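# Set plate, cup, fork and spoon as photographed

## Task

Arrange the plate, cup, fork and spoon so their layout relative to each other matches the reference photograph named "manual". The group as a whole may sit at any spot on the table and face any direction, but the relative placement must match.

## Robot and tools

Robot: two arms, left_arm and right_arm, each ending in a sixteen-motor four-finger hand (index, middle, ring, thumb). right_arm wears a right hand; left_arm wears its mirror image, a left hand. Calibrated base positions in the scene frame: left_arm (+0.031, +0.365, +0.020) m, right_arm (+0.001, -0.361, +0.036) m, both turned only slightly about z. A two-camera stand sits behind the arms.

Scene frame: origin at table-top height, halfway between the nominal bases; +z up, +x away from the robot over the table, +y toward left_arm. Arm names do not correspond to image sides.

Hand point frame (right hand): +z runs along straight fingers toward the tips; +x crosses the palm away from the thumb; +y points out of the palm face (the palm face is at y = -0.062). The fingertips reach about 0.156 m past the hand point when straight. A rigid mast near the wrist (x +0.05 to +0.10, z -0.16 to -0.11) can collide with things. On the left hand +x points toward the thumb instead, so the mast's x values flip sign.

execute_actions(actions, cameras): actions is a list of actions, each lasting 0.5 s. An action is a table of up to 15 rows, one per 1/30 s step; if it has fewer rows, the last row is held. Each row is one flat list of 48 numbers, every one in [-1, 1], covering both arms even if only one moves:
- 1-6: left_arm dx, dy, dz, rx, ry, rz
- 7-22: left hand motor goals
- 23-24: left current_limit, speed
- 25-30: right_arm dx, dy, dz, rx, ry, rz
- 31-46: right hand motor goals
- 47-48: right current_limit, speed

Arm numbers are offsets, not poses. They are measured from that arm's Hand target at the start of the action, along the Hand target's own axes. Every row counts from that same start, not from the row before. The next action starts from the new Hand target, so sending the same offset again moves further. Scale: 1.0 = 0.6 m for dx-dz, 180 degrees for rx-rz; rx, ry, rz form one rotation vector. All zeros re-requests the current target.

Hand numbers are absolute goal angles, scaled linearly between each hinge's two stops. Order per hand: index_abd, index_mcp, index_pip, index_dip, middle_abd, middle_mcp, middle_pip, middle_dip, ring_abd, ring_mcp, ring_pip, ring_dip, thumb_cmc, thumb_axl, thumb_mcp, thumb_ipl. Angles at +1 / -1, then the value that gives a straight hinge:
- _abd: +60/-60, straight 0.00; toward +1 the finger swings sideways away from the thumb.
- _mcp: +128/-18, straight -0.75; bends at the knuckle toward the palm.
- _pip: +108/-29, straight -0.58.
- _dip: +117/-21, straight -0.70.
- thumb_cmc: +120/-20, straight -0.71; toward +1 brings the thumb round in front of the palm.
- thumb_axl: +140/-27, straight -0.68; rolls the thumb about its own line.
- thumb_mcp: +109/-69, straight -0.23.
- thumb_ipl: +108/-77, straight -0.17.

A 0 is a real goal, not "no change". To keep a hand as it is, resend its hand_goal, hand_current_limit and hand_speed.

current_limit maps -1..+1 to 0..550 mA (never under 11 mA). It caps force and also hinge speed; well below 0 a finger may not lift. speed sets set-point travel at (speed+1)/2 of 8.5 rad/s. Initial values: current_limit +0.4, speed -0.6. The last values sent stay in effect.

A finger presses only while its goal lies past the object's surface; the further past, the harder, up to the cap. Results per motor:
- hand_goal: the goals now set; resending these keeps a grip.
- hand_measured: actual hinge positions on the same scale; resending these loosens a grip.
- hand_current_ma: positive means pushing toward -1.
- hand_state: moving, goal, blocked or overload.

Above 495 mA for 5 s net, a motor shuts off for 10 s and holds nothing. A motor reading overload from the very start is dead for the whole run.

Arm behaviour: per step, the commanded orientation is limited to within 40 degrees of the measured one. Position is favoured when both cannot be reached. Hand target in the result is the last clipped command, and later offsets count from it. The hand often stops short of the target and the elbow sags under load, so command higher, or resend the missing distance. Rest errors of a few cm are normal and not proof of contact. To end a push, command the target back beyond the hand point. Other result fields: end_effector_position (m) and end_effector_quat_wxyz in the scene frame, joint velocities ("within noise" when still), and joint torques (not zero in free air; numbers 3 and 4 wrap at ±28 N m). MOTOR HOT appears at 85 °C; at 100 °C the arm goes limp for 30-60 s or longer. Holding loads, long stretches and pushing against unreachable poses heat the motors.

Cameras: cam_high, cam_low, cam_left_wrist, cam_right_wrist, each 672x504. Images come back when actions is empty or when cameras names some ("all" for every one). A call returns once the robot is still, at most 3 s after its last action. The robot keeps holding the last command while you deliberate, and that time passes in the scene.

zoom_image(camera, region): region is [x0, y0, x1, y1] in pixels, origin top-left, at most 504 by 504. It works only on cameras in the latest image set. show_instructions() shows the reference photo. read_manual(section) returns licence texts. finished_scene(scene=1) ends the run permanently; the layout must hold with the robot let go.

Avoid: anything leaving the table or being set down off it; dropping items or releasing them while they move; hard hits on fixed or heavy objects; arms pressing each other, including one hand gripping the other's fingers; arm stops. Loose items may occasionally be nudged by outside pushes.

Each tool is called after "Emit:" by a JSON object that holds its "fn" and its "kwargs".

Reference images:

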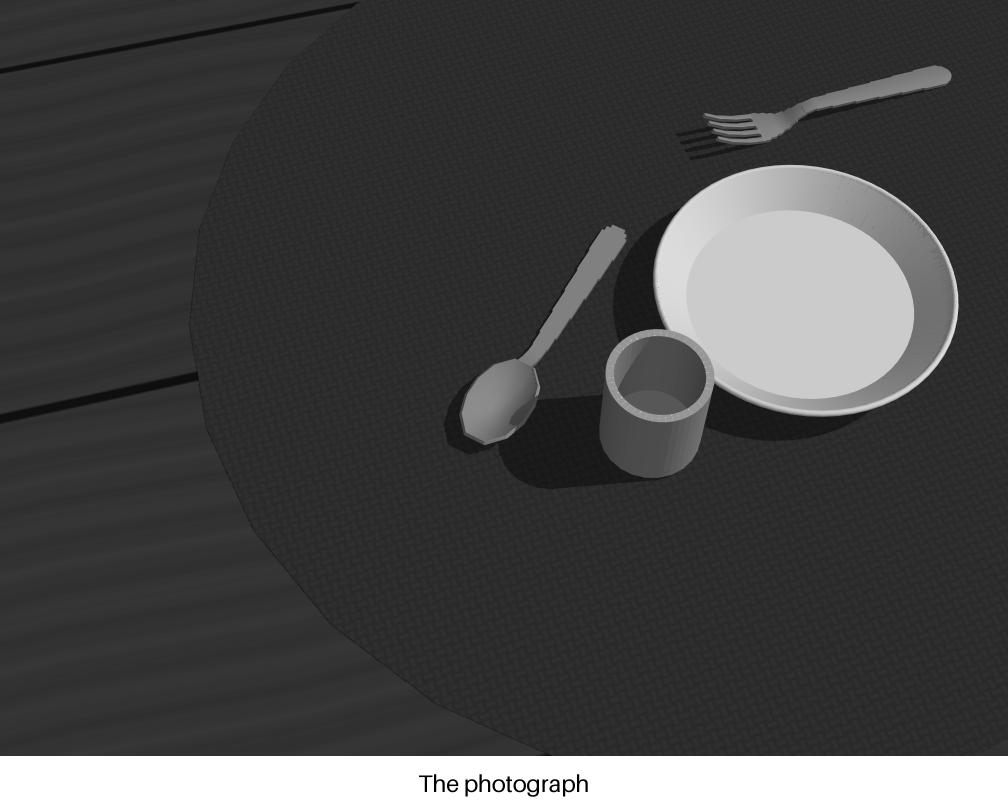

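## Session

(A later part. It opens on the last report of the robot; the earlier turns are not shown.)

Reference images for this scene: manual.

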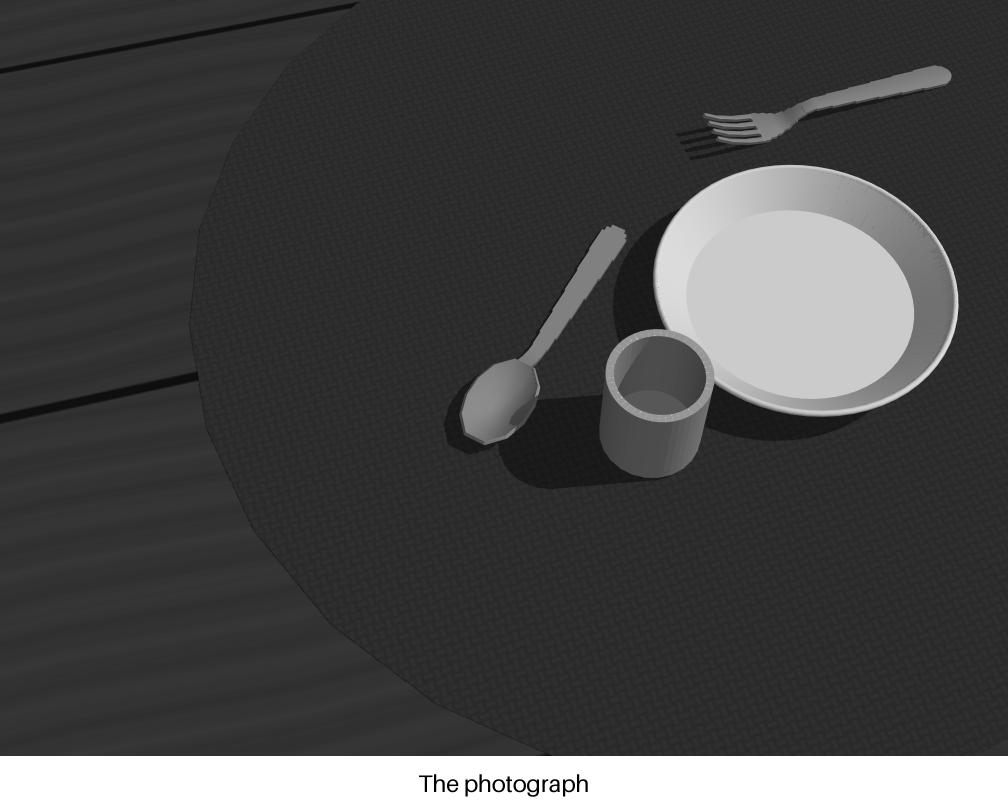

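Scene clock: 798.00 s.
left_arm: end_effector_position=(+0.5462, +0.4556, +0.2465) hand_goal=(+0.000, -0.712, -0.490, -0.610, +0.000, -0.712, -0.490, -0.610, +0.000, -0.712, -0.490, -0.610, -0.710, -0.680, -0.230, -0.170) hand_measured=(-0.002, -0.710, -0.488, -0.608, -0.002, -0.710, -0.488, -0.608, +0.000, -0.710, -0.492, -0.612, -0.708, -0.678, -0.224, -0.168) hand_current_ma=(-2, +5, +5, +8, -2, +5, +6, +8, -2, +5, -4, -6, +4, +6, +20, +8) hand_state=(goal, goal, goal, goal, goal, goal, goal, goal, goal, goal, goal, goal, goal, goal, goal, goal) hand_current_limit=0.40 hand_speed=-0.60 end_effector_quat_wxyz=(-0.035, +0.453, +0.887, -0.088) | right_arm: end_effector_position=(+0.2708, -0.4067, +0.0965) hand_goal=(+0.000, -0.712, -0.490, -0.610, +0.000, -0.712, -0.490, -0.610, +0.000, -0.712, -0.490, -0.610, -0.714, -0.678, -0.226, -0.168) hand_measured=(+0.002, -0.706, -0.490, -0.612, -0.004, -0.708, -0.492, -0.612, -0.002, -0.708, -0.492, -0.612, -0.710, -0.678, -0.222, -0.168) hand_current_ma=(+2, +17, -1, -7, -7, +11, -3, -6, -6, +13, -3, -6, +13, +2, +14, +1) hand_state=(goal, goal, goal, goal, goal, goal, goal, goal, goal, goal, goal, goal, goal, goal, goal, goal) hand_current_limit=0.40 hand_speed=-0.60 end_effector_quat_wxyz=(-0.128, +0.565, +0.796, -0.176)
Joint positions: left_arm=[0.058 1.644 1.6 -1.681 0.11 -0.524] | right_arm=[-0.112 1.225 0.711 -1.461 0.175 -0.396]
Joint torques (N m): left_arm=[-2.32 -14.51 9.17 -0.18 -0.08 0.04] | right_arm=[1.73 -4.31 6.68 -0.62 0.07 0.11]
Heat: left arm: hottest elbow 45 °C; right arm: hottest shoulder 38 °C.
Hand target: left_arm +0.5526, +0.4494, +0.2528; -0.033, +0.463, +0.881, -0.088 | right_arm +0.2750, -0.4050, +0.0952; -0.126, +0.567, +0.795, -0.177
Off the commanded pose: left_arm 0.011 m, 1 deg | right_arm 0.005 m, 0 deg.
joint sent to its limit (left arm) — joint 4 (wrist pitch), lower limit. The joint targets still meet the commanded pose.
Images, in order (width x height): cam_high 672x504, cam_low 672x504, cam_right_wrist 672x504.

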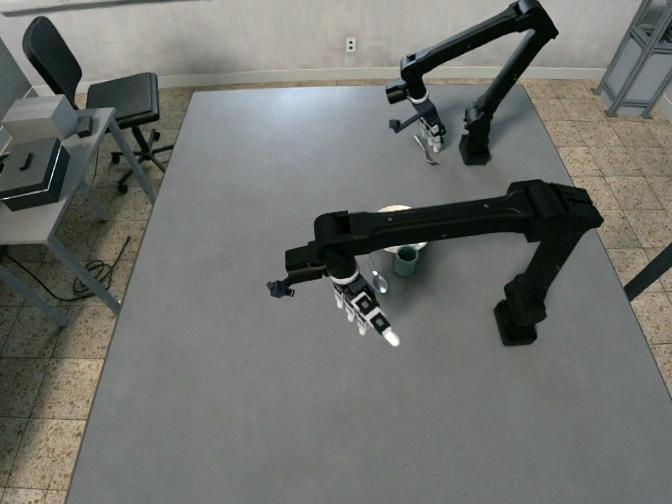

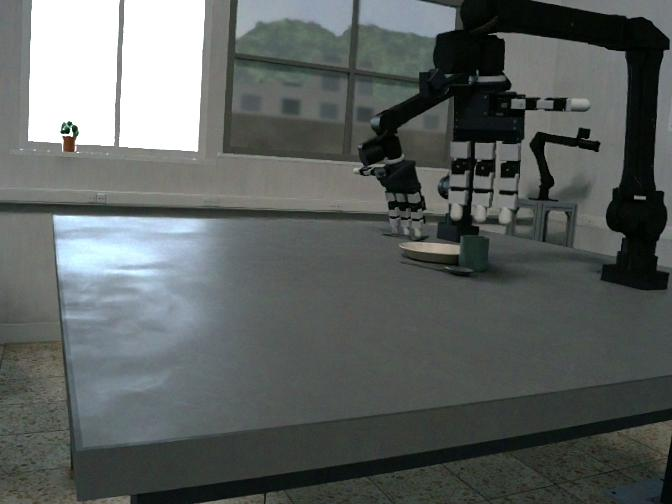

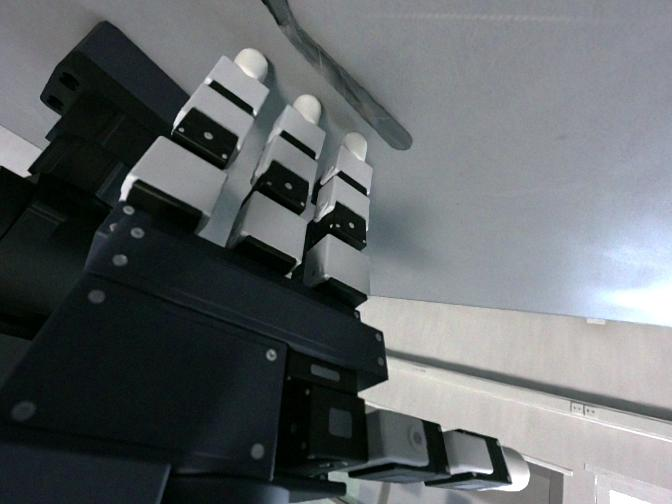

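Emit:
{"fn": "execute_actions", "kwargs": {"actions": [[[0,0,0,0,0,0,0,-0.712,-0.489,-0.609,0,-0.712,-0.489,-0.609,0,-0.712,-0.489,-0.609,-0.71,-0.68,-0.23,-0.17,0.4,-0.6,0,0.005,0.0105,0,0,0,0,-0.712,-0.489,-0.609,0,-0.712,-0.489,-0.609,0,-0.712,-0.489,-0.609,-0.714,-0.678,-0.226,-0.168,0.4,-0.6]],[[0,0,0,0,0,0,0,-0.712,-0.489,-0.609,0,-0.712,-0.489,-0.609,0,-0.712,-0.489,-0.609,-0.71,-0.68,-0.23,-0.17,0.4,-0.6,0.031,0.053,-0.024,0,0,0,0,-0.712,-0.489,-0.609,0,-0.712,-0.489,-0.609,0,-0.712,-0.489,-0.609,-0.714,-0.678,-0.226,-0.168,0.4,-0.6]]], "cameras": ["cam_high","cam_right_wrist","cam_low"]}}

Emit:
{"fn": "zoom_image", "kwargs": {"camera": "cam_high", "region": [390, 100, 470, 180]}}

Emit:
{"fn": "zoom_image", "kwargs": {"camera": "cam_low", "region": [350, 190, 450, 270]}}

Scene clock: 803.83 s.
left_arm: end_effector_position=(+0.5462, +0.4556, +0.2465) hand_goal=(+0.000, -0.712, -0.490, -0.610, +0.000, -0.712, -0.490, -0.610, +0.000, -0.712, -0.490, -0.610, -0.710, -0.680, -0.230, -0.170) hand_measured=(-0.002, -0.710, -0.488, -0.608, -0.002, -0.710, -0.488, -0.608, +0.000, -0.710, -0.492, -0.612, -0.708, -0.678, -0.224, -0.168) hand_current_ma=(-2, +5, +5, +8, -2, +5, +6, +8, -2, +5, -4, -6, +4, +6, +20, +8) hand_state=(goal, goal, goal, goal, goal, goal, goal, goal, goal, goal, goal, goal, goal, goal, goal, goal) hand_current_limit=0.40 hand_speed=-0.60 end_effector_quat_wxyz=(-0.035, +0.453, +0.887, -0.088) | right_arm: end_effector_position=(+0.2856, -0.3884, +0.0855) hand_goal=(+0.000, -0.712, -0.490, -0.610, +0.000, -0.712, -0.490, -0.610, +0.000, -0.712, -0.490, -0.610, -0.714, -0.678, -0.226, -0.168) hand_measured=(-0.014, -0.734, -0.506, -0.618, -0.026, -0.738, -0.510, -0.618, -0.042, -0.744, -0.508, -0.618, -0.710, -0.678, -0.222, -0.168) hand_current_ma=(-41, -84, -52, -23, -79, -96, -66, -26, -133, -127, -60, -23, +12, +2, +14, +1) hand_state=(goal, blocked, goal, goal, blocked, blocked, goal, goal, blocked, blocked, goal, goal, goal, goal, goal, goal) hand_current_limit=0.40 hand_speed=-0.60 end_effector_quat_wxyz=(-0.126, +0.565, +0.791, -0.196)
Joint positions: left_arm=[0.058 1.644 1.6 -1.681 0.11 -0.524] | right_arm=[-0.015 1.303 0.739 -1.447 0.169 -0.293]
Joint torques (N m): left_arm=[-2.49 -15.21 9.31 -0.29 0.05 -0.03] | right_arm=[2.32 -4.6 8.46 -0.27 -1.25 0.09]
Heat: left arm: hottest elbow 45 °C; right arm: hottest shoulder 38 °C.
Hand target: left_arm +0.5526, +0.4494, +0.2528; -0.033, +0.463, +0.881, -0.088 | right_arm +0.3022, -0.3761, +0.0879; -0.126, +0.567, +0.795, -0.176
Off the commanded pose: left_arm 0.011 m, 1 deg | right_arm 0.021 m, 2 deg.
joint sent to its limit (left arm) — joint 4 (wrist pitch), lower limit. The joint targets still meet the commanded pose.
Images, in order (width x height): cam_high 672x504, cam_low 672x504, cam_right_wrist 672x504.

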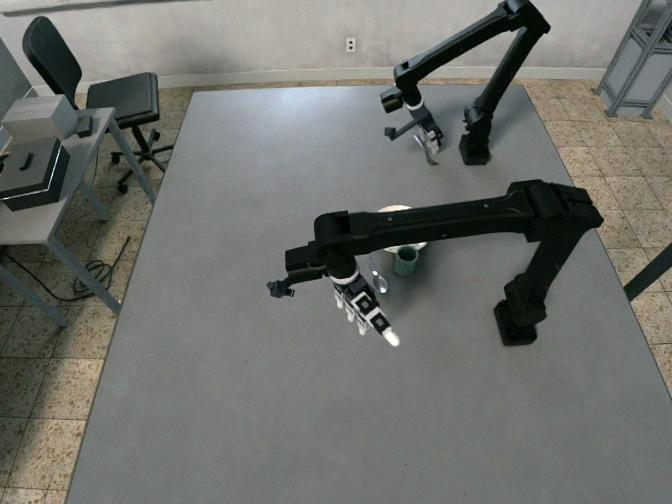

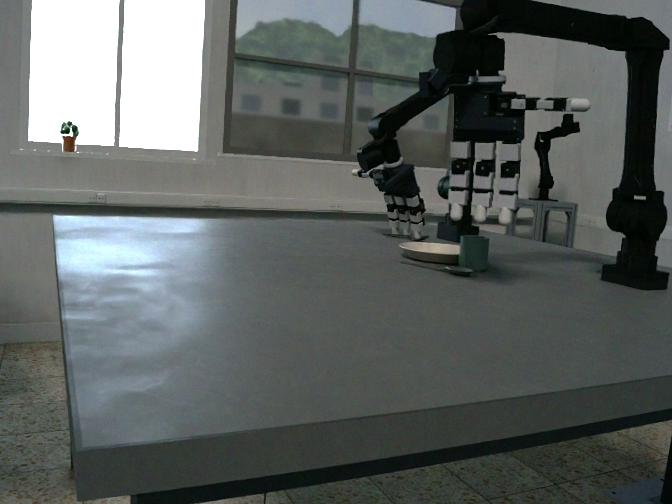

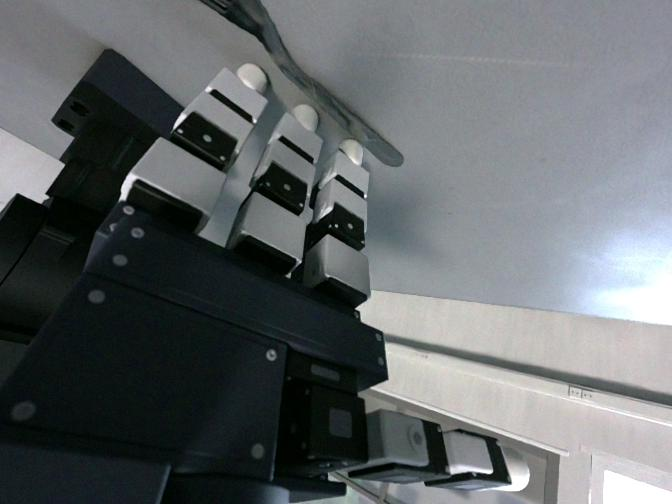

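Scaled by 6.300 from the camera's 672x504 image, which has a finer 960x720 frame.

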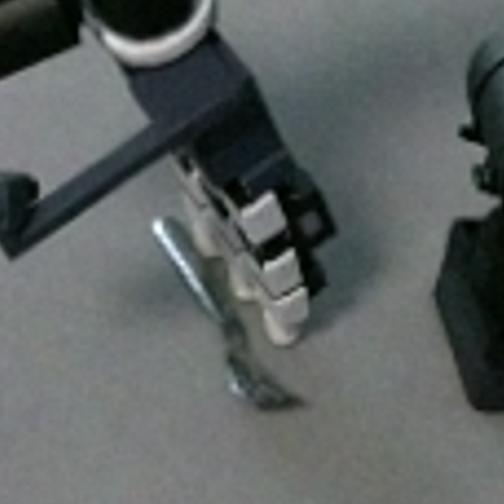

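Scaled by 5.040 from the camera's 672x504 image, which has a finer 960x720 frame.

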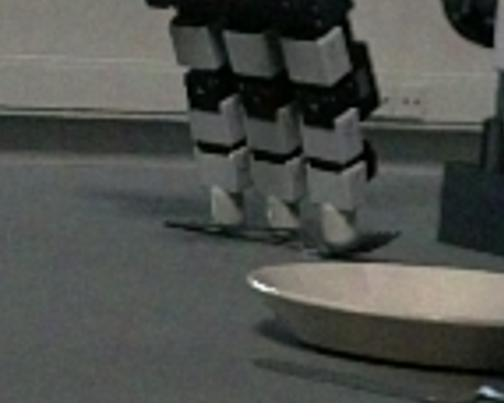

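Emit:
{"fn": "execute_actions", "kwargs": {"actions": [[[0,0,0,0,0,0,0,-0.712,-0.489,-0.609,0,-0.712,-0.489,-0.609,0,-0.712,-0.489,-0.609,-0.71,-0.68,-0.23,-0.17,0.4,-0.6,-0.012,0.03,-0.025,0,0,0,0,-0.712,-0.489,-0.609,0,-0.712,-0.489,-0.609,0,-0.712,-0.489,-0.609,-0.714,-0.678,-0.226,-0.168,0.4,-0.6]]], "cameras": ["cam_high","cam_right_wrist","cam_low"]}}

Emit:
{"fn": "zoom_image", "kwargs": {"camera": "cam_high", "region": [390, 100, 470, 180]}}

Scene clock: 808.93 s.
left_arm: end_effector_position=(+0.5462, +0.4556, +0.2465) hand_goal=(+0.000, -0.712, -0.490, -0.610, +0.000, -0.712, -0.490, -0.610, +0.000, -0.712, -0.490, -0.610, -0.710, -0.680, -0.230, -0.170) hand_measured=(-0.002, -0.710, -0.488, -0.608, -0.002, -0.710, -0.488, -0.608, +0.000, -0.710, -0.492, -0.612, -0.708, -0.678, -0.224, -0.168) hand_current_ma=(-2, +5, +5, +8, -2, +5, +6, +8, -2, +5, -4, -6, +4, +6, +20, +8) hand_state=(goal, goal, goal, goal, goal, goal, goal, goal, goal, goal, goal, goal, goal, goal, goal, goal) hand_current_limit=0.40 hand_speed=-0.60 end_effector_quat_wxyz=(-0.035, +0.453, +0.887, -0.088) | right_arm: end_effector_position=(+0.3030, -0.3810, +0.0853) hand_goal=(+0.000, -0.712, -0.490, -0.610, +0.000, -0.712, -0.490, -0.610, +0.000, -0.712, -0.490, -0.610, -0.714, -0.678, -0.226, -0.168) hand_measured=(-0.006, -0.744, -0.510, -0.620, -0.004, -0.732, -0.510, -0.618, -0.004, -0.722, -0.500, -0.618, -0.710, -0.678, -0.222, -0.168) hand_current_ma=(-15, -121, -70, -34, -11, -69, -66, -26, -8, -31, -33, -23, +12, +2, +14, +1) hand_state=(goal, blocked, blocked, goal, goal, goal, goal, goal, goal, goal, goal, goal, goal, goal, goal, goal) hand_current_limit=0.40 hand_speed=-0.60 end_effector_quat_wxyz=(-0.141, +0.565, +0.790, -0.190)
Joint positions: left_arm=[0.058 1.644 1.6 -1.681 0.11 -0.524] | right_arm=[-0.008 1.364 0.795 -1.461 0.138 -0.29]
Joint torques (N m): left_arm=[-3.19 -14.68 9.13 -0.42 0.04 -0.01] | right_arm=[2.2 -6.18 9.43 -0.43 -0.2 0.08]
Heat: left arm: hottest elbow 45 °C; right arm: hottest shoulder 37 °C.
Hand target: left_arm +0.5526, +0.4494, +0.2528; -0.033, +0.463, +0.881, -0.088 | right_arm +0.3258, -0.3756, +0.0938; -0.126, +0.567, +0.794, -0.177
Off the commanded pose: left_arm 0.011 m, 1 deg | right_arm 0.025 m, 2 deg.
joint sent to its limit (left arm) — joint 4 (wrist pitch), lower limit. The joint targets still meet the commanded pose.
Images, in order (width x height): cam_high 672x504, cam_low 672x504, cam_right_wrist 672x504.

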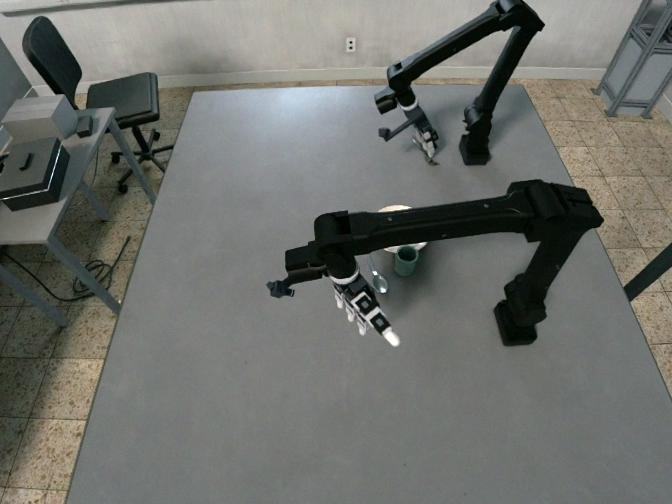

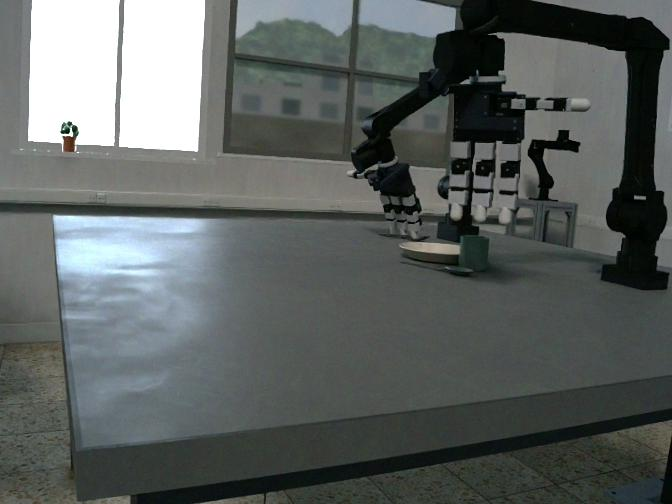

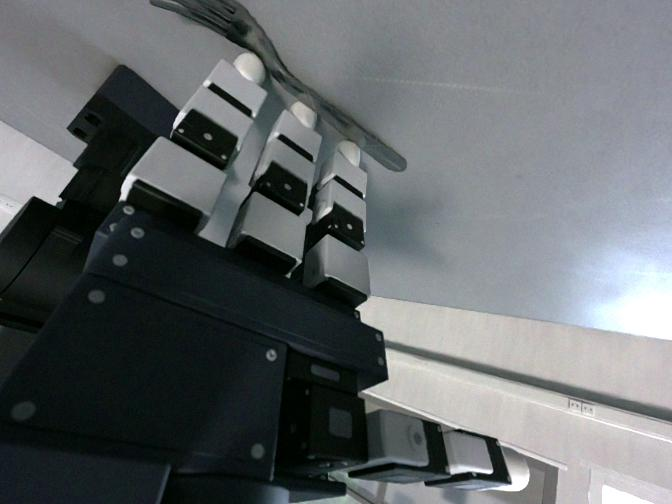

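Scaled by 6.300 from the camera's 672x504 image, which has a finer 960x720 frame.

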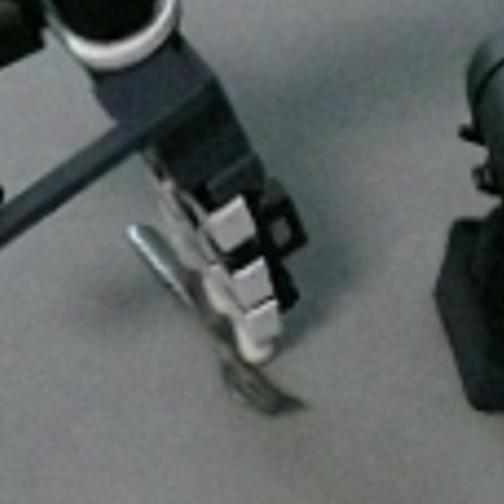

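Emit:
{"fn": "execute_actions", "kwargs": {"actions": [[[0,0,0,0,0,0,0,-0.712,-0.489,-0.609,0,-0.712,-0.489,-0.609,0,-0.712,-0.489,-0.609,-0.71,-0.68,-0.23,-0.17,0.4,-0.6,0.029,0.051,-0.031,0,0,0,0,-0.712,-0.489,-0.609,0,-0.712,-0.489,-0.609,0,-0.712,-0.489,-0.609,-0.714,-0.678,-0.226,-0.168,0.4,-0.6]]], "cameras": ["cam_high","cam_right_wrist"]}}

Emit:
{"fn": "zoom_image", "kwargs": {"camera": "cam_high", "region": [380, 100, 460, 180]}}

Scene clock: 813.40 s.
left_arm: end_effector_position=(+0.5462, +0.4556, +0.2465) hand_goal=(+0.000, -0.712, -0.490, -0.610, +0.000, -0.712, -0.490, -0.610, +0.000, -0.712, -0.490, -0.610, -0.710, -0.680, -0.230, -0.170) hand_measured=(-0.002, -0.710, -0.488, -0.608, -0.002, -0.710, -0.488, -0.608, +0.000, -0.710, -0.492, -0.612, -0.708, -0.678, -0.224, -0.168) hand_current_ma=(-2, +5, +5, +8, -2, +5, +6, +8, -2, +5, -4, -6, +4, +6, +20, +8) hand_state=(goal, goal, goal, goal, goal, goal, goal, goal, goal, goal, goal, goal, goal, goal, goal, goal) hand_current_limit=0.40 hand_speed=-0.60 end_effector_quat_wxyz=(-0.035, +0.453, +0.887, -0.088) | right_arm: end_effector_position=(+0.3398, -0.3492, +0.0920) hand_goal=(+0.000, -0.712, -0.490, -0.610, +0.000, -0.712, -0.490, -0.610, +0.000, -0.712, -0.490, -0.610, -0.714, -0.678, -0.226, -0.168) hand_measured=(+0.002, -0.712, -0.494, -0.614, -0.002, -0.710, -0.492, -0.612, -0.002, -0.708, -0.492, -0.612, -0.710, -0.678, -0.222, -0.168) hand_current_ma=(+3, -1, -8, -9, -5, +6, -6, -7, -5, +11, -3, -6, +12, +2, +14, +1) hand_state=(goal, goal, goal, goal, goal, goal, goal, goal, goal, goal, goal, goal, goal, goal, goal, goal) hand_current_limit=0.40 hand_speed=-0.60 end_effector_quat_wxyz=(-0.132, +0.562, +0.797, -0.180)
Joint positions: left_arm=[0.058 1.644 1.6 -1.681 0.11 -0.524] | right_arm=[0.082 1.434 0.888 -1.465 0.097 -0.224]
Joint torques (N m): left_arm=[-2.43 -14.45 9.39 -0.2 0.01 -0.01] | right_arm=[1.67 -7.65 8.85 -0.91 0.05 0.18]
Heat: left arm: hottest elbow 45 °C; right arm: hottest shoulder 37 °C.
Hand target: left_arm +0.5526, +0.4494, +0.2528; -0.033, +0.463, +0.881, -0.088 | right_arm +0.3539, -0.3476, +0.0977; -0.126, +0.567, +0.794, -0.177
Off the commanded pose: left_arm 0.011 m, 1 deg | right_arm 0.015 m, 1 deg.
joint sent to its limit (left arm) — joint 4 (wrist pitch), lower limit. The joint targets still meet the commanded pose.
Images, in order (width x height): cam_high 672x504, cam_right_wrist 672x504.

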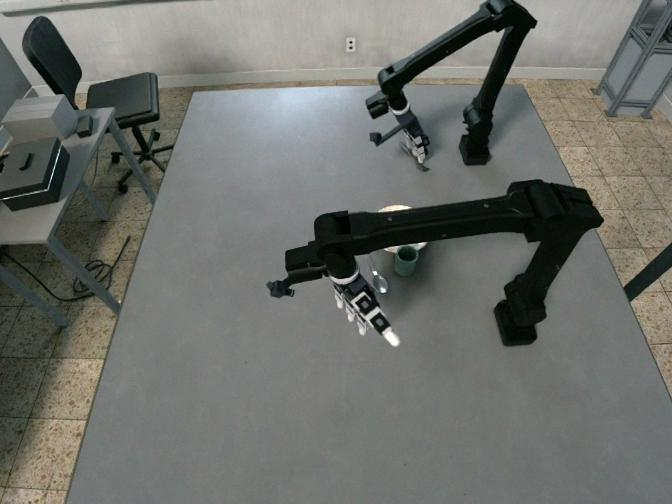

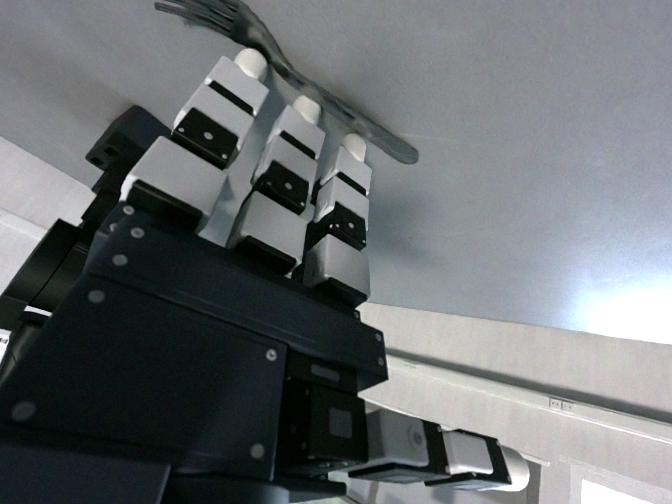

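Scaled by 6.300 from the camera's 672x504 image, which has a finer 960x720 frame.

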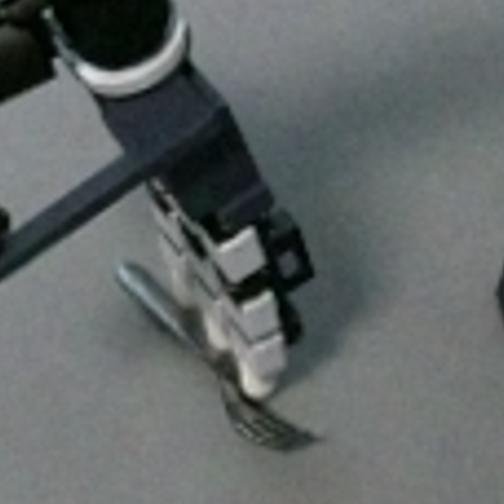

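Emit:
{"fn": "execute_actions", "kwargs": {"actions": [[[0,0,0,0,0,0,0,-0.712,-0.489,-0.609,0,-0.712,-0.489,-0.609,0,-0.712,-0.489,-0.609,-0.71,-0.68,-0.23,-0.17,0.4,-0.6,0.0706,0.0358,-0.0168,0,-0.0236,-0.0503,0,-0.712,-0.489,-0.609,0,-0.712,-0.489,-0.609,0,-0.712,-0.489,-0.609,-0.714,-0.678,-0.226,-0.168,0.4,-0.6]]], "cameras": ["cam_high","cam_right_wrist"]}}

Emit:
{"fn": "zoom_image", "kwargs": {"camera": "cam_high", "region": [380, 110, 460, 190]}}

Scene clock: 829.80 s.
left_arm: end_effector_position=(+0.5462, +0.4556, +0.2465) hand_goal=(+0.000, -0.712, -0.490, -0.610, +0.000, -0.712, -0.490, -0.610, +0.000, -0.712, -0.490, -0.610, -0.710, -0.680, -0.230, -0.170) hand_measured=(-0.002, -0.710, -0.488, -0.608, -0.002, -0.710, -0.488, -0.608, +0.000, -0.710, -0.492, -0.612, -0.708, -0.678, -0.224, -0.168) hand_current_ma=(-2, +5, +5, +8, -2, +5, +6, +8, -2, +5, -4, -6, +4, +6, +20, +8) hand_state=(goal, goal, goal, goal, goal, goal, goal, goal, goal, goal, goal, goal, goal, goal, goal, goal) hand_current_limit=0.40 hand_speed=-0.60 end_effector_quat_wxyz=(-0.035, +0.453, +0.887, -0.088) | right_arm: end_effector_position=(+0.3475, -0.3047, +0.0917) hand_goal=(+0.000, -0.712, -0.490, -0.610, +0.000, -0.712, -0.490, -0.610, +0.000, -0.712, -0.490, -0.610, -0.714, -0.678, -0.226, -0.168) hand_measured=(+0.002, -0.714, -0.492, -0.614, -0.002, -0.710, -0.492, -0.612, -0.002, -0.708, -0.492, -0.612, -0.710, -0.678, -0.222, -0.168) hand_current_ma=(+4, -5, -6, -8, -5, +8, -4, -6, -3, +11, -3, -6, +12, +2, +14, +1) hand_state=(goal, goal, goal, goal, goal, goal, goal, goal, goal, goal, goal, goal, goal, goal, goal, goal) hand_current_limit=0.40 hand_speed=-0.60 end_effector_quat_wxyz=(-0.116, +0.502, +0.835, -0.193)
Joint positions: left_arm=[0.058 1.644 1.6 -1.681 0.11 -0.524] | right_arm=[0.211 1.464 0.919 -1.465 0.114 -0.238]
Joint torques (N m): left_arm=[-2.84 -14.51 9.26 -0.24 0.06 0.03] | right_arm=[1.55 -7.53 9.18 -1.02 0.19 -0.19]
Heat: left arm: hottest elbow 45 °C; right arm: hottest elbow 38 °C.
Hand target: left_arm +0.5526, +0.4494, +0.2528; -0.033, +0.463, +0.881, -0.088 | right_arm +0.3626, -0.2998, +0.0977; -0.110, +0.496, +0.841, -0.187
Off the commanded pose: left_arm 0.011 m, 1 deg | right_arm 0.017 m, 1 deg.
joint sent to its limit (left arm) — joint 4 (wrist pitch), lower limit. The joint targets still meet the commanded pose.
Images, in order (width x height): cam_high 672x504, cam_right_wrist 672x504.

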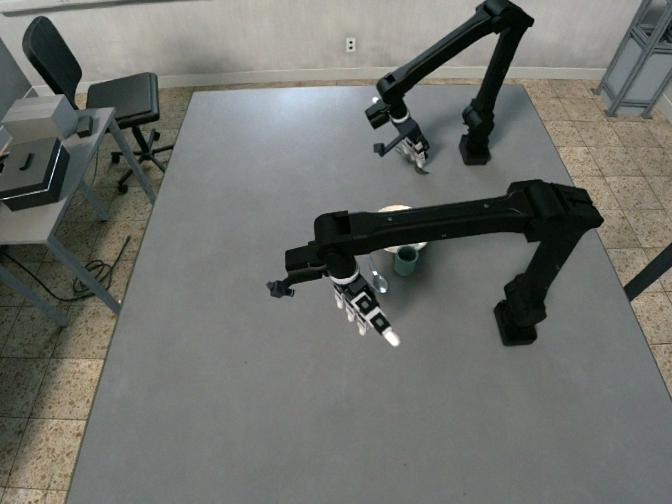

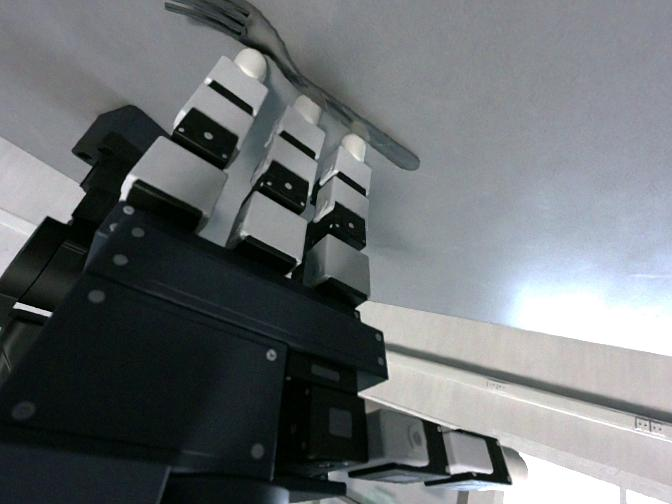

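Scaled by 6.300 from the camera's 672x504 image, which has a finer 960x720 frame.

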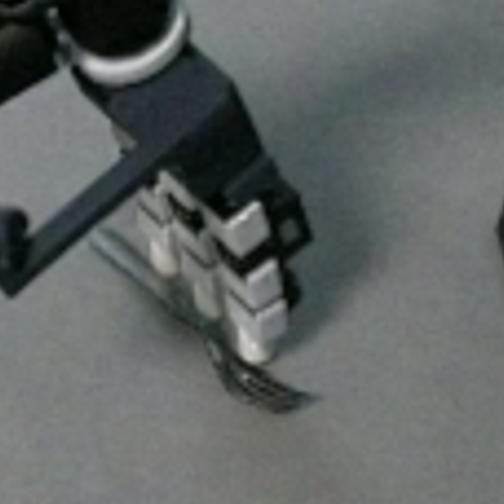

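Emit:
{"fn": "execute_actions", "kwargs": {"actions": [[[0,0,0,0,0,0,0,-0.712,-0.489,-0.609,0,-0.712,-0.489,-0.609,0,-0.712,-0.489,-0.609,-0.71,-0.68,-0.23,-0.17,0.4,-0.6,0.048,0.061,-0.0305,0,0,0,0,-0.712,-0.489,-0.609,0,-0.712,-0.489,-0.609,0,-0.712,-0.489,-0.609,-0.714,-0.678,-0.226,-0.168,0.4,-0.6]],[[0,0,0,0,0,0,0,-0.712,-0.489,-0.609,0,-0.712,-0.489,-0.609,0,-0.712,-0.489,-0.609,-0.71,-0.68,-0.23,-0.17,0.4,-0.6,0.048,0.061,-0.0305,0,0,0,0,-0.712,-0.489,-0.609,0,-0.712,-0.489,-0.609,0,-0.712,-0.489,-0.609,-0.714,-0.678,-0.226,-0.168,0.4,-0.6]]], "cameras": ["cam_high","cam_right_wrist"]}}

Emit:
{"fn": "zoom_image", "kwargs": {"camera": "cam_high", "region": [370, 120, 450, 200]}}

Scene clock: 838.77 s.
left_arm: end_effector_position=(+0.5462, +0.4556, +0.2465) hand_goal=(+0.000, -0.712, -0.490, -0.610, +0.000, -0.712, -0.490, -0.610, +0.000, -0.712, -0.490, -0.610, -0.710, -0.680, -0.230, -0.170) hand_measured=(-0.002, -0.710, -0.488, -0.608, -0.002, -0.710, -0.488, -0.608, +0.000, -0.710, -0.492, -0.612, -0.708, -0.678, -0.224, -0.168) hand_current_ma=(-2, +5, +5, +8, -2, +5, +6, +8, -2, +5, -4, -6, +4, +6, +20, +8) hand_state=(goal, goal, goal, goal, goal, goal, goal, goal, goal, goal, goal, goal, goal, goal, goal, goal) hand_current_limit=0.40 hand_speed=-0.60 end_effector_quat_wxyz=(-0.035, +0.453, +0.887, -0.088) | right_arm: end_effector_position=(+0.3937, -0.2144, +0.0949) hand_goal=(+0.000, -0.712, -0.490, -0.610, +0.000, -0.712, -0.490, -0.610, +0.000, -0.712, -0.490, -0.610, -0.714, -0.678, -0.226, -0.168) hand_measured=(-0.002, -0.710, -0.492, -0.612, -0.002, -0.710, -0.492, -0.612, +0.000, -0.714, -0.492, -0.612, -0.710, -0.678, -0.222, -0.168) hand_current_ma=(-3, +8, -4, -8, -5, +6, -4, -6, -1, -3, -5, -6, +12, +2, +14, +1) hand_state=(goal, goal, goal, goal, goal, goal, goal, goal, goal, goal, goal, goal, goal, goal, goal, goal) hand_current_limit=0.40 hand_speed=-0.60 end_effector_quat_wxyz=(-0.114, +0.488, +0.844, -0.190)
Joint positions: left_arm=[0.058 1.644 1.6 -1.681 0.11 -0.524] | right_arm=[0.395 1.632 1.126 -1.511 0.041 -0.103]
Joint torques (N m): left_arm=[-2.49 -14.86 9.21 -0.38 -0.02 -0.06] | right_arm=[1.03 -11.05 9.24 -1.29 -0.04 0.16]
Heat: left arm: hottest elbow 45 °C; right arm: hottest elbow 38 °C.
Hand target: left_arm +0.5526, +0.4494, +0.2528; -0.033, +0.463, +0.881, -0.088 | right_arm +0.4062, -0.2098, +0.0998; -0.110, +0.496, +0.841, -0.187
Off the commanded pose: left_arm 0.011 m, 1 deg | right_arm 0.014 m, 1 deg.
joint sent to its limit (left arm) — joint 4 (wrist pitch), lower limit. The joint targets still meet the commanded pose.
Images, in order (width x height): cam_high 672x504, cam_right_wrist 672x504.

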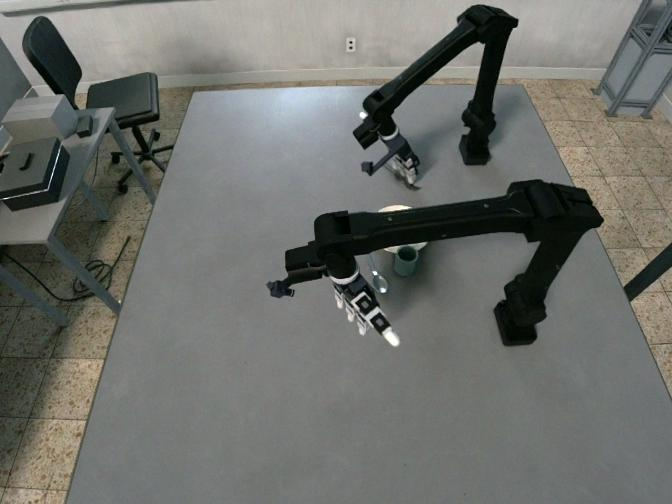

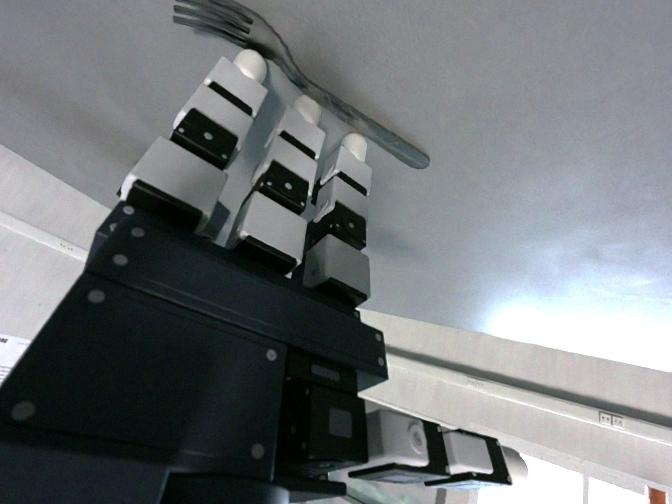

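Scaled by 6.300 from the camera's 672x504 image, which has a finer 960x720 frame.

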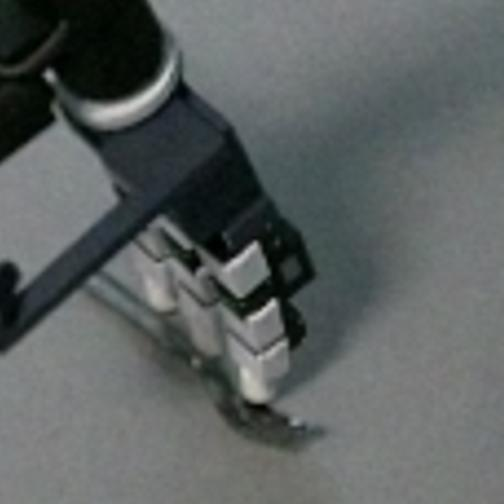

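Emit:
{"fn": "execute_actions", "kwargs": {"actions": [[[0,0,0,0,0,0,0,-0.712,-0.489,-0.609,0,-0.712,-0.489,-0.609,0,-0.712,-0.489,-0.609,-0.71,-0.68,-0.23,-0.17,0.4,-0.6,0.0405,0.0437,-0.0177,0,0,0,0,-0.712,-0.489,-0.609,0,-0.712,-0.489,-0.609,0,-0.712,-0.489,-0.609,-0.714,-0.678,-0.226,-0.168,0.4,-0.6]],[[0,0,0,0,0,0,0,-0.712,-0.489,-0.609,0,-0.712,-0.489,-0.609,0,-0.712,-0.489,-0.609,-0.71,-0.68,-0.23,-0.17,0.4,-0.6,0.0405,0.0437,-0.0177,0,0,0,0,-0.712,-0.489,-0.609,0,-0.712,-0.489,-0.609,0,-0.712,-0.489,-0.609,-0.714,-0.678,-0.226,-0.168,0.4,-0.6]]], "cameras": ["cam_high","cam_right_wrist"]}}

Emit:
{"fn": "zoom_image", "kwargs": {"camera": "cam_high", "region": [360, 140, 440, 220]}}

Scene clock: 850.37 s.
left_arm: end_effector_position=(+0.5462, +0.4556, +0.2465) hand_goal=(+0.000, -0.712, -0.490, -0.610, +0.000, -0.712, -0.490, -0.610, +0.000, -0.712, -0.490, -0.610, -0.710, -0.680, -0.230, -0.170) hand_measured=(-0.002, -0.710, -0.488, -0.608, -0.002, -0.710, -0.488, -0.608, +0.000, -0.710, -0.492, -0.612, -0.708, -0.678, -0.224, -0.168) hand_current_ma=(-2, +5, +5, +8, -2, +5, +6, +8, -2, +5, -4, -6, +4, +6, +20, +8) hand_state=(goal, goal, goal, goal, goal, goal, goal, goal, goal, goal, goal, goal, goal, goal, goal, goal) hand_current_limit=0.40 hand_speed=-0.60 end_effector_quat_wxyz=(-0.035, +0.453, +0.887, -0.088) | right_arm: end_effector_position=(+0.4212, -0.1478, +0.0956) hand_goal=(+0.000, -0.712, -0.490, -0.610, +0.000, -0.712, -0.490, -0.610, +0.000, -0.712, -0.490, -0.610, -0.714, -0.678, -0.226, -0.168) hand_measured=(-0.002, -0.708, -0.492, -0.612, -0.002, -0.712, -0.492, -0.612, -0.010, -0.730, -0.500, -0.614, -0.710, -0.678, -0.222, -0.168) hand_current_ma=(-3, +9, -4, -7, -5, +1, -5, -6, -24, -62, -27, -8, +12, +2, +14, +1) hand_state=(goal, goal, goal, goal, goal, goal, goal, goal, goal, goal, goal, goal, goal, goal, goal, goal) hand_current_limit=0.40 hand_speed=-0.60 end_effector_quat_wxyz=(-0.114, +0.489, +0.843, -0.190)
Joint positions: left_arm=[0.058 1.644 1.6 -1.681 0.11 -0.524] | right_arm=[0.502 1.758 1.297 -1.556 -0.005 -0.003]
Joint torques (N m): left_arm=[-2.37 -14.92 9.21 -0.12 0 -0.03] | right_arm=[1.96 -13.16 9.33 -0.96 -0.09 0.2]
Heat: left arm: hottest elbow 45 °C; right arm: hottest elbow 38 °C.
Hand target: left_arm +0.5526, +0.4494, +0.2528; -0.033, +0.463, +0.881, -0.088 | right_arm +0.4321, -0.1398, +0.0968; -0.110, +0.496, +0.841, -0.187
Off the commanded pose: left_arm 0.011 m, 1 deg | right_arm 0.014 m, 1 deg.
joint sent to its limit (left arm) — joint 4 (wrist pitch), lower limit. The joint targets still meet the commanded pose.
Images, in order (width x height): cam_high 672x504, cam_right_wrist 672x504.

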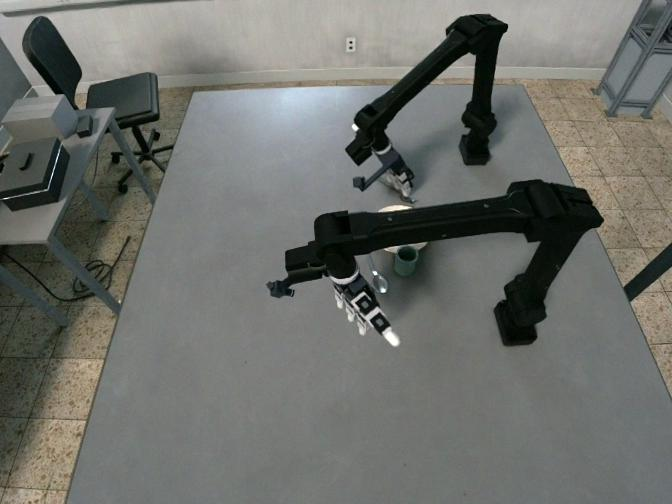

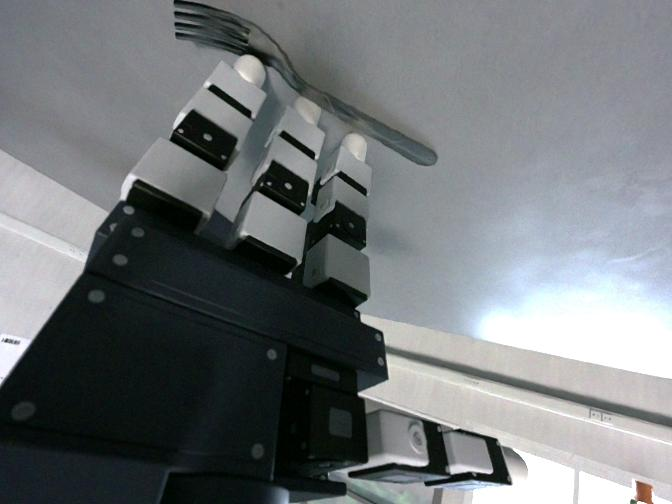

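Scaled by 6.300 from the camera's 672x504 image, which has a finer 960x720 frame.

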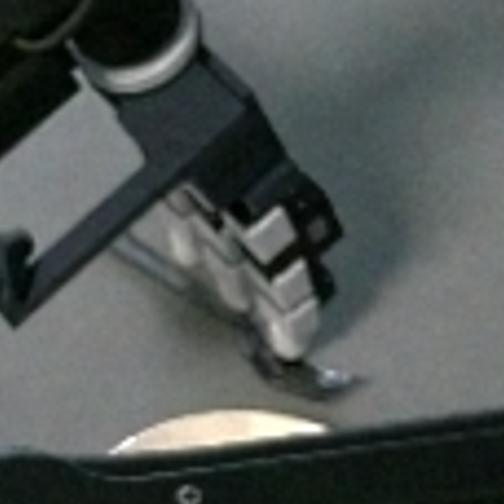

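Emit:
{"fn": "execute_actions", "kwargs": {"actions": [[[0,0,0,0,0,0,0,-0.712,-0.489,-0.609,0,-0.712,-0.489,-0.609,0,-0.712,-0.489,-0.609,-0.71,-0.68,-0.23,-0.17,0.4,-0.6,-0.0355,0.0175,-0.0085,0,0.0283,0.0604,0,-0.712,-0.489,-0.609,0,-0.712,-0.489,-0.609,0,-0.712,-0.489,-0.609,-0.714,-0.678,-0.226,-0.168,0.4,-0.6]],[[0,0,0,0,0,0,0,-0.712,-0.489,-0.609,0,-0.712,-0.489,-0.609,0,-0.712,-0.489,-0.609,-0.71,-0.68,-0.23,-0.17,0.4,-0.6,-0.0355,0.0175,-0.0085,0,0.0283,0.0604,0,-0.712,-0.489,-0.609,0,-0.712,-0.489,-0.609,0,-0.712,-0.489,-0.609,-0.714,-0.678,-0.226,-0.168,0.4,-0.6]]], "cameras": ["cam_high","cam_right_wrist"]}}

Emit:
{"fn": "zoom_image", "kwargs": {"camera": "cam_high", "region": [360, 140, 440, 220]}}

Scene clock: 860.63 s.
left_arm: end_effector_position=(+0.5462, +0.4556, +0.2465) hand_goal=(+0.000, -0.712, -0.490, -0.610, +0.000, -0.712, -0.490, -0.610, +0.000, -0.712, -0.490, -0.610, -0.710, -0.680, -0.230, -0.170) hand_measured=(-0.002, -0.710, -0.488, -0.608, -0.002, -0.710, -0.488, -0.608, +0.000, -0.710, -0.492, -0.612, -0.708, -0.678, -0.224, -0.168) hand_current_ma=(-2, +5, +5, +8, -2, +5, +6, +8, -2, +5, -4, -6, +4, +6, +20, +8) hand_state=(goal, goal, goal, goal, goal, goal, goal, goal, goal, goal, goal, goal, goal, goal, goal, goal) hand_current_limit=0.40 hand_speed=-0.60 end_effector_quat_wxyz=(-0.035, +0.453, +0.887, -0.088) | right_arm: end_effector_position=(+0.4544, -0.1707, +0.0962) hand_goal=(+0.000, -0.712, -0.490, -0.610, +0.000, -0.712, -0.490, -0.610, +0.000, -0.712, -0.490, -0.610, -0.714, -0.678, -0.226, -0.168) hand_measured=(+0.002, -0.710, -0.492, -0.612, -0.002, -0.710, -0.492, -0.612, -0.002, -0.736, -0.504, -0.616, -0.710, -0.678, -0.222, -0.168) hand_current_ma=(+6, +8, -4, -7, -5, +7, -4, -6, -5, -91, -43, -16, +12, +2, +14, +1) hand_state=(goal, goal, goal, goal, goal, goal, goal, goal, goal, blocked, goal, goal, goal, goal, goal, goal) hand_current_limit=0.40 hand_speed=-0.60 end_effector_quat_wxyz=(-0.153, +0.649, +0.727, -0.165)
Joint positions: left_arm=[0.058 1.644 1.6 -1.681 0.11 -0.524] | right_arm=[0.425 1.822 1.392 -1.571 -0.148 0.294]
Joint torques (N m): left_arm=[-2.9 -14.68 9.36 0.17 0.04 -0.06] | right_arm=[0.21 -14.1 9.57 -0.69 -0.01 0.23]
Heat: left arm: hottest elbow 45 °C; right arm: hottest elbow 39 °C.
Hand target: left_arm +0.5526, +0.4494, +0.2528; -0.033, +0.463, +0.881, -0.088 | right_arm +0.4700, -0.1698, +0.0972; -0.146, +0.660, +0.719, -0.160
Off the commanded pose: left_arm 0.011 m, 1 deg | right_arm 0.016 m, 2 deg.
joint sent to its limit (left arm) — joint 4 (wrist pitch), lower limit. The joint targets still meet the commanded pose.
Images, in order (width x height): cam_high 672x504, cam_right_wrist 672x504.

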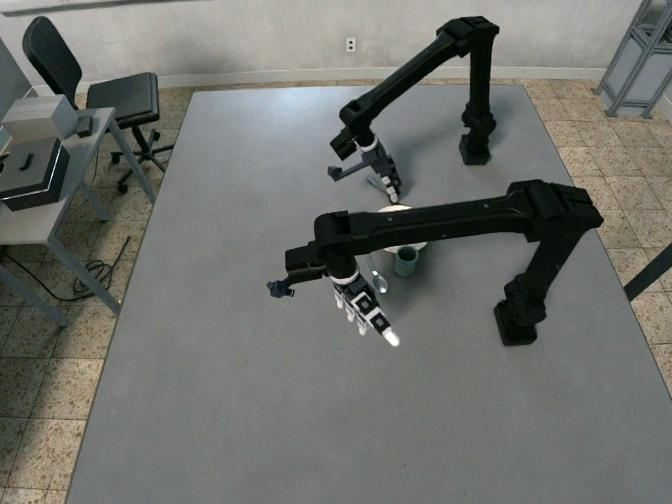

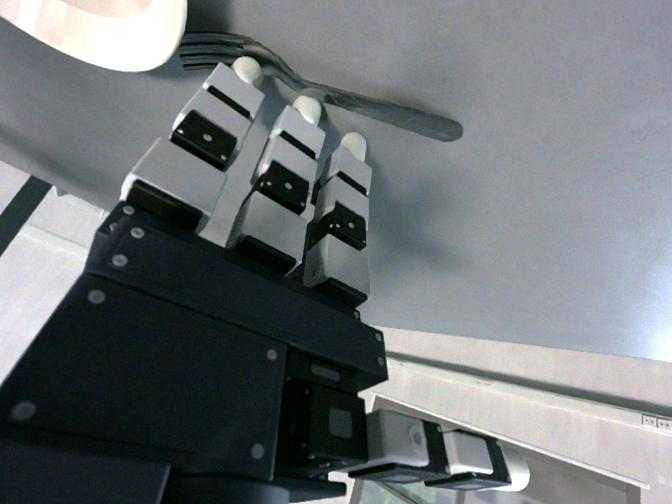

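Scaled by 6.300 from the camera's 672x504 image, which has a finer 960x720 frame.

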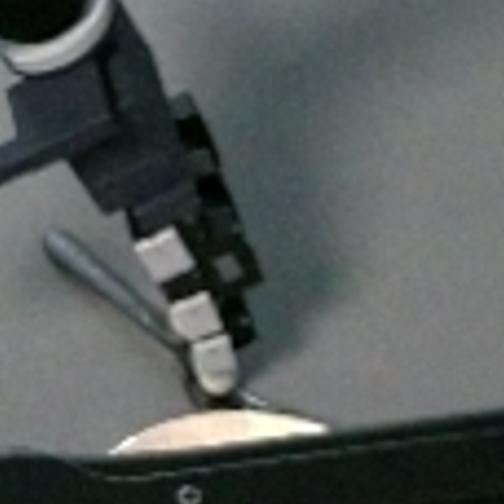

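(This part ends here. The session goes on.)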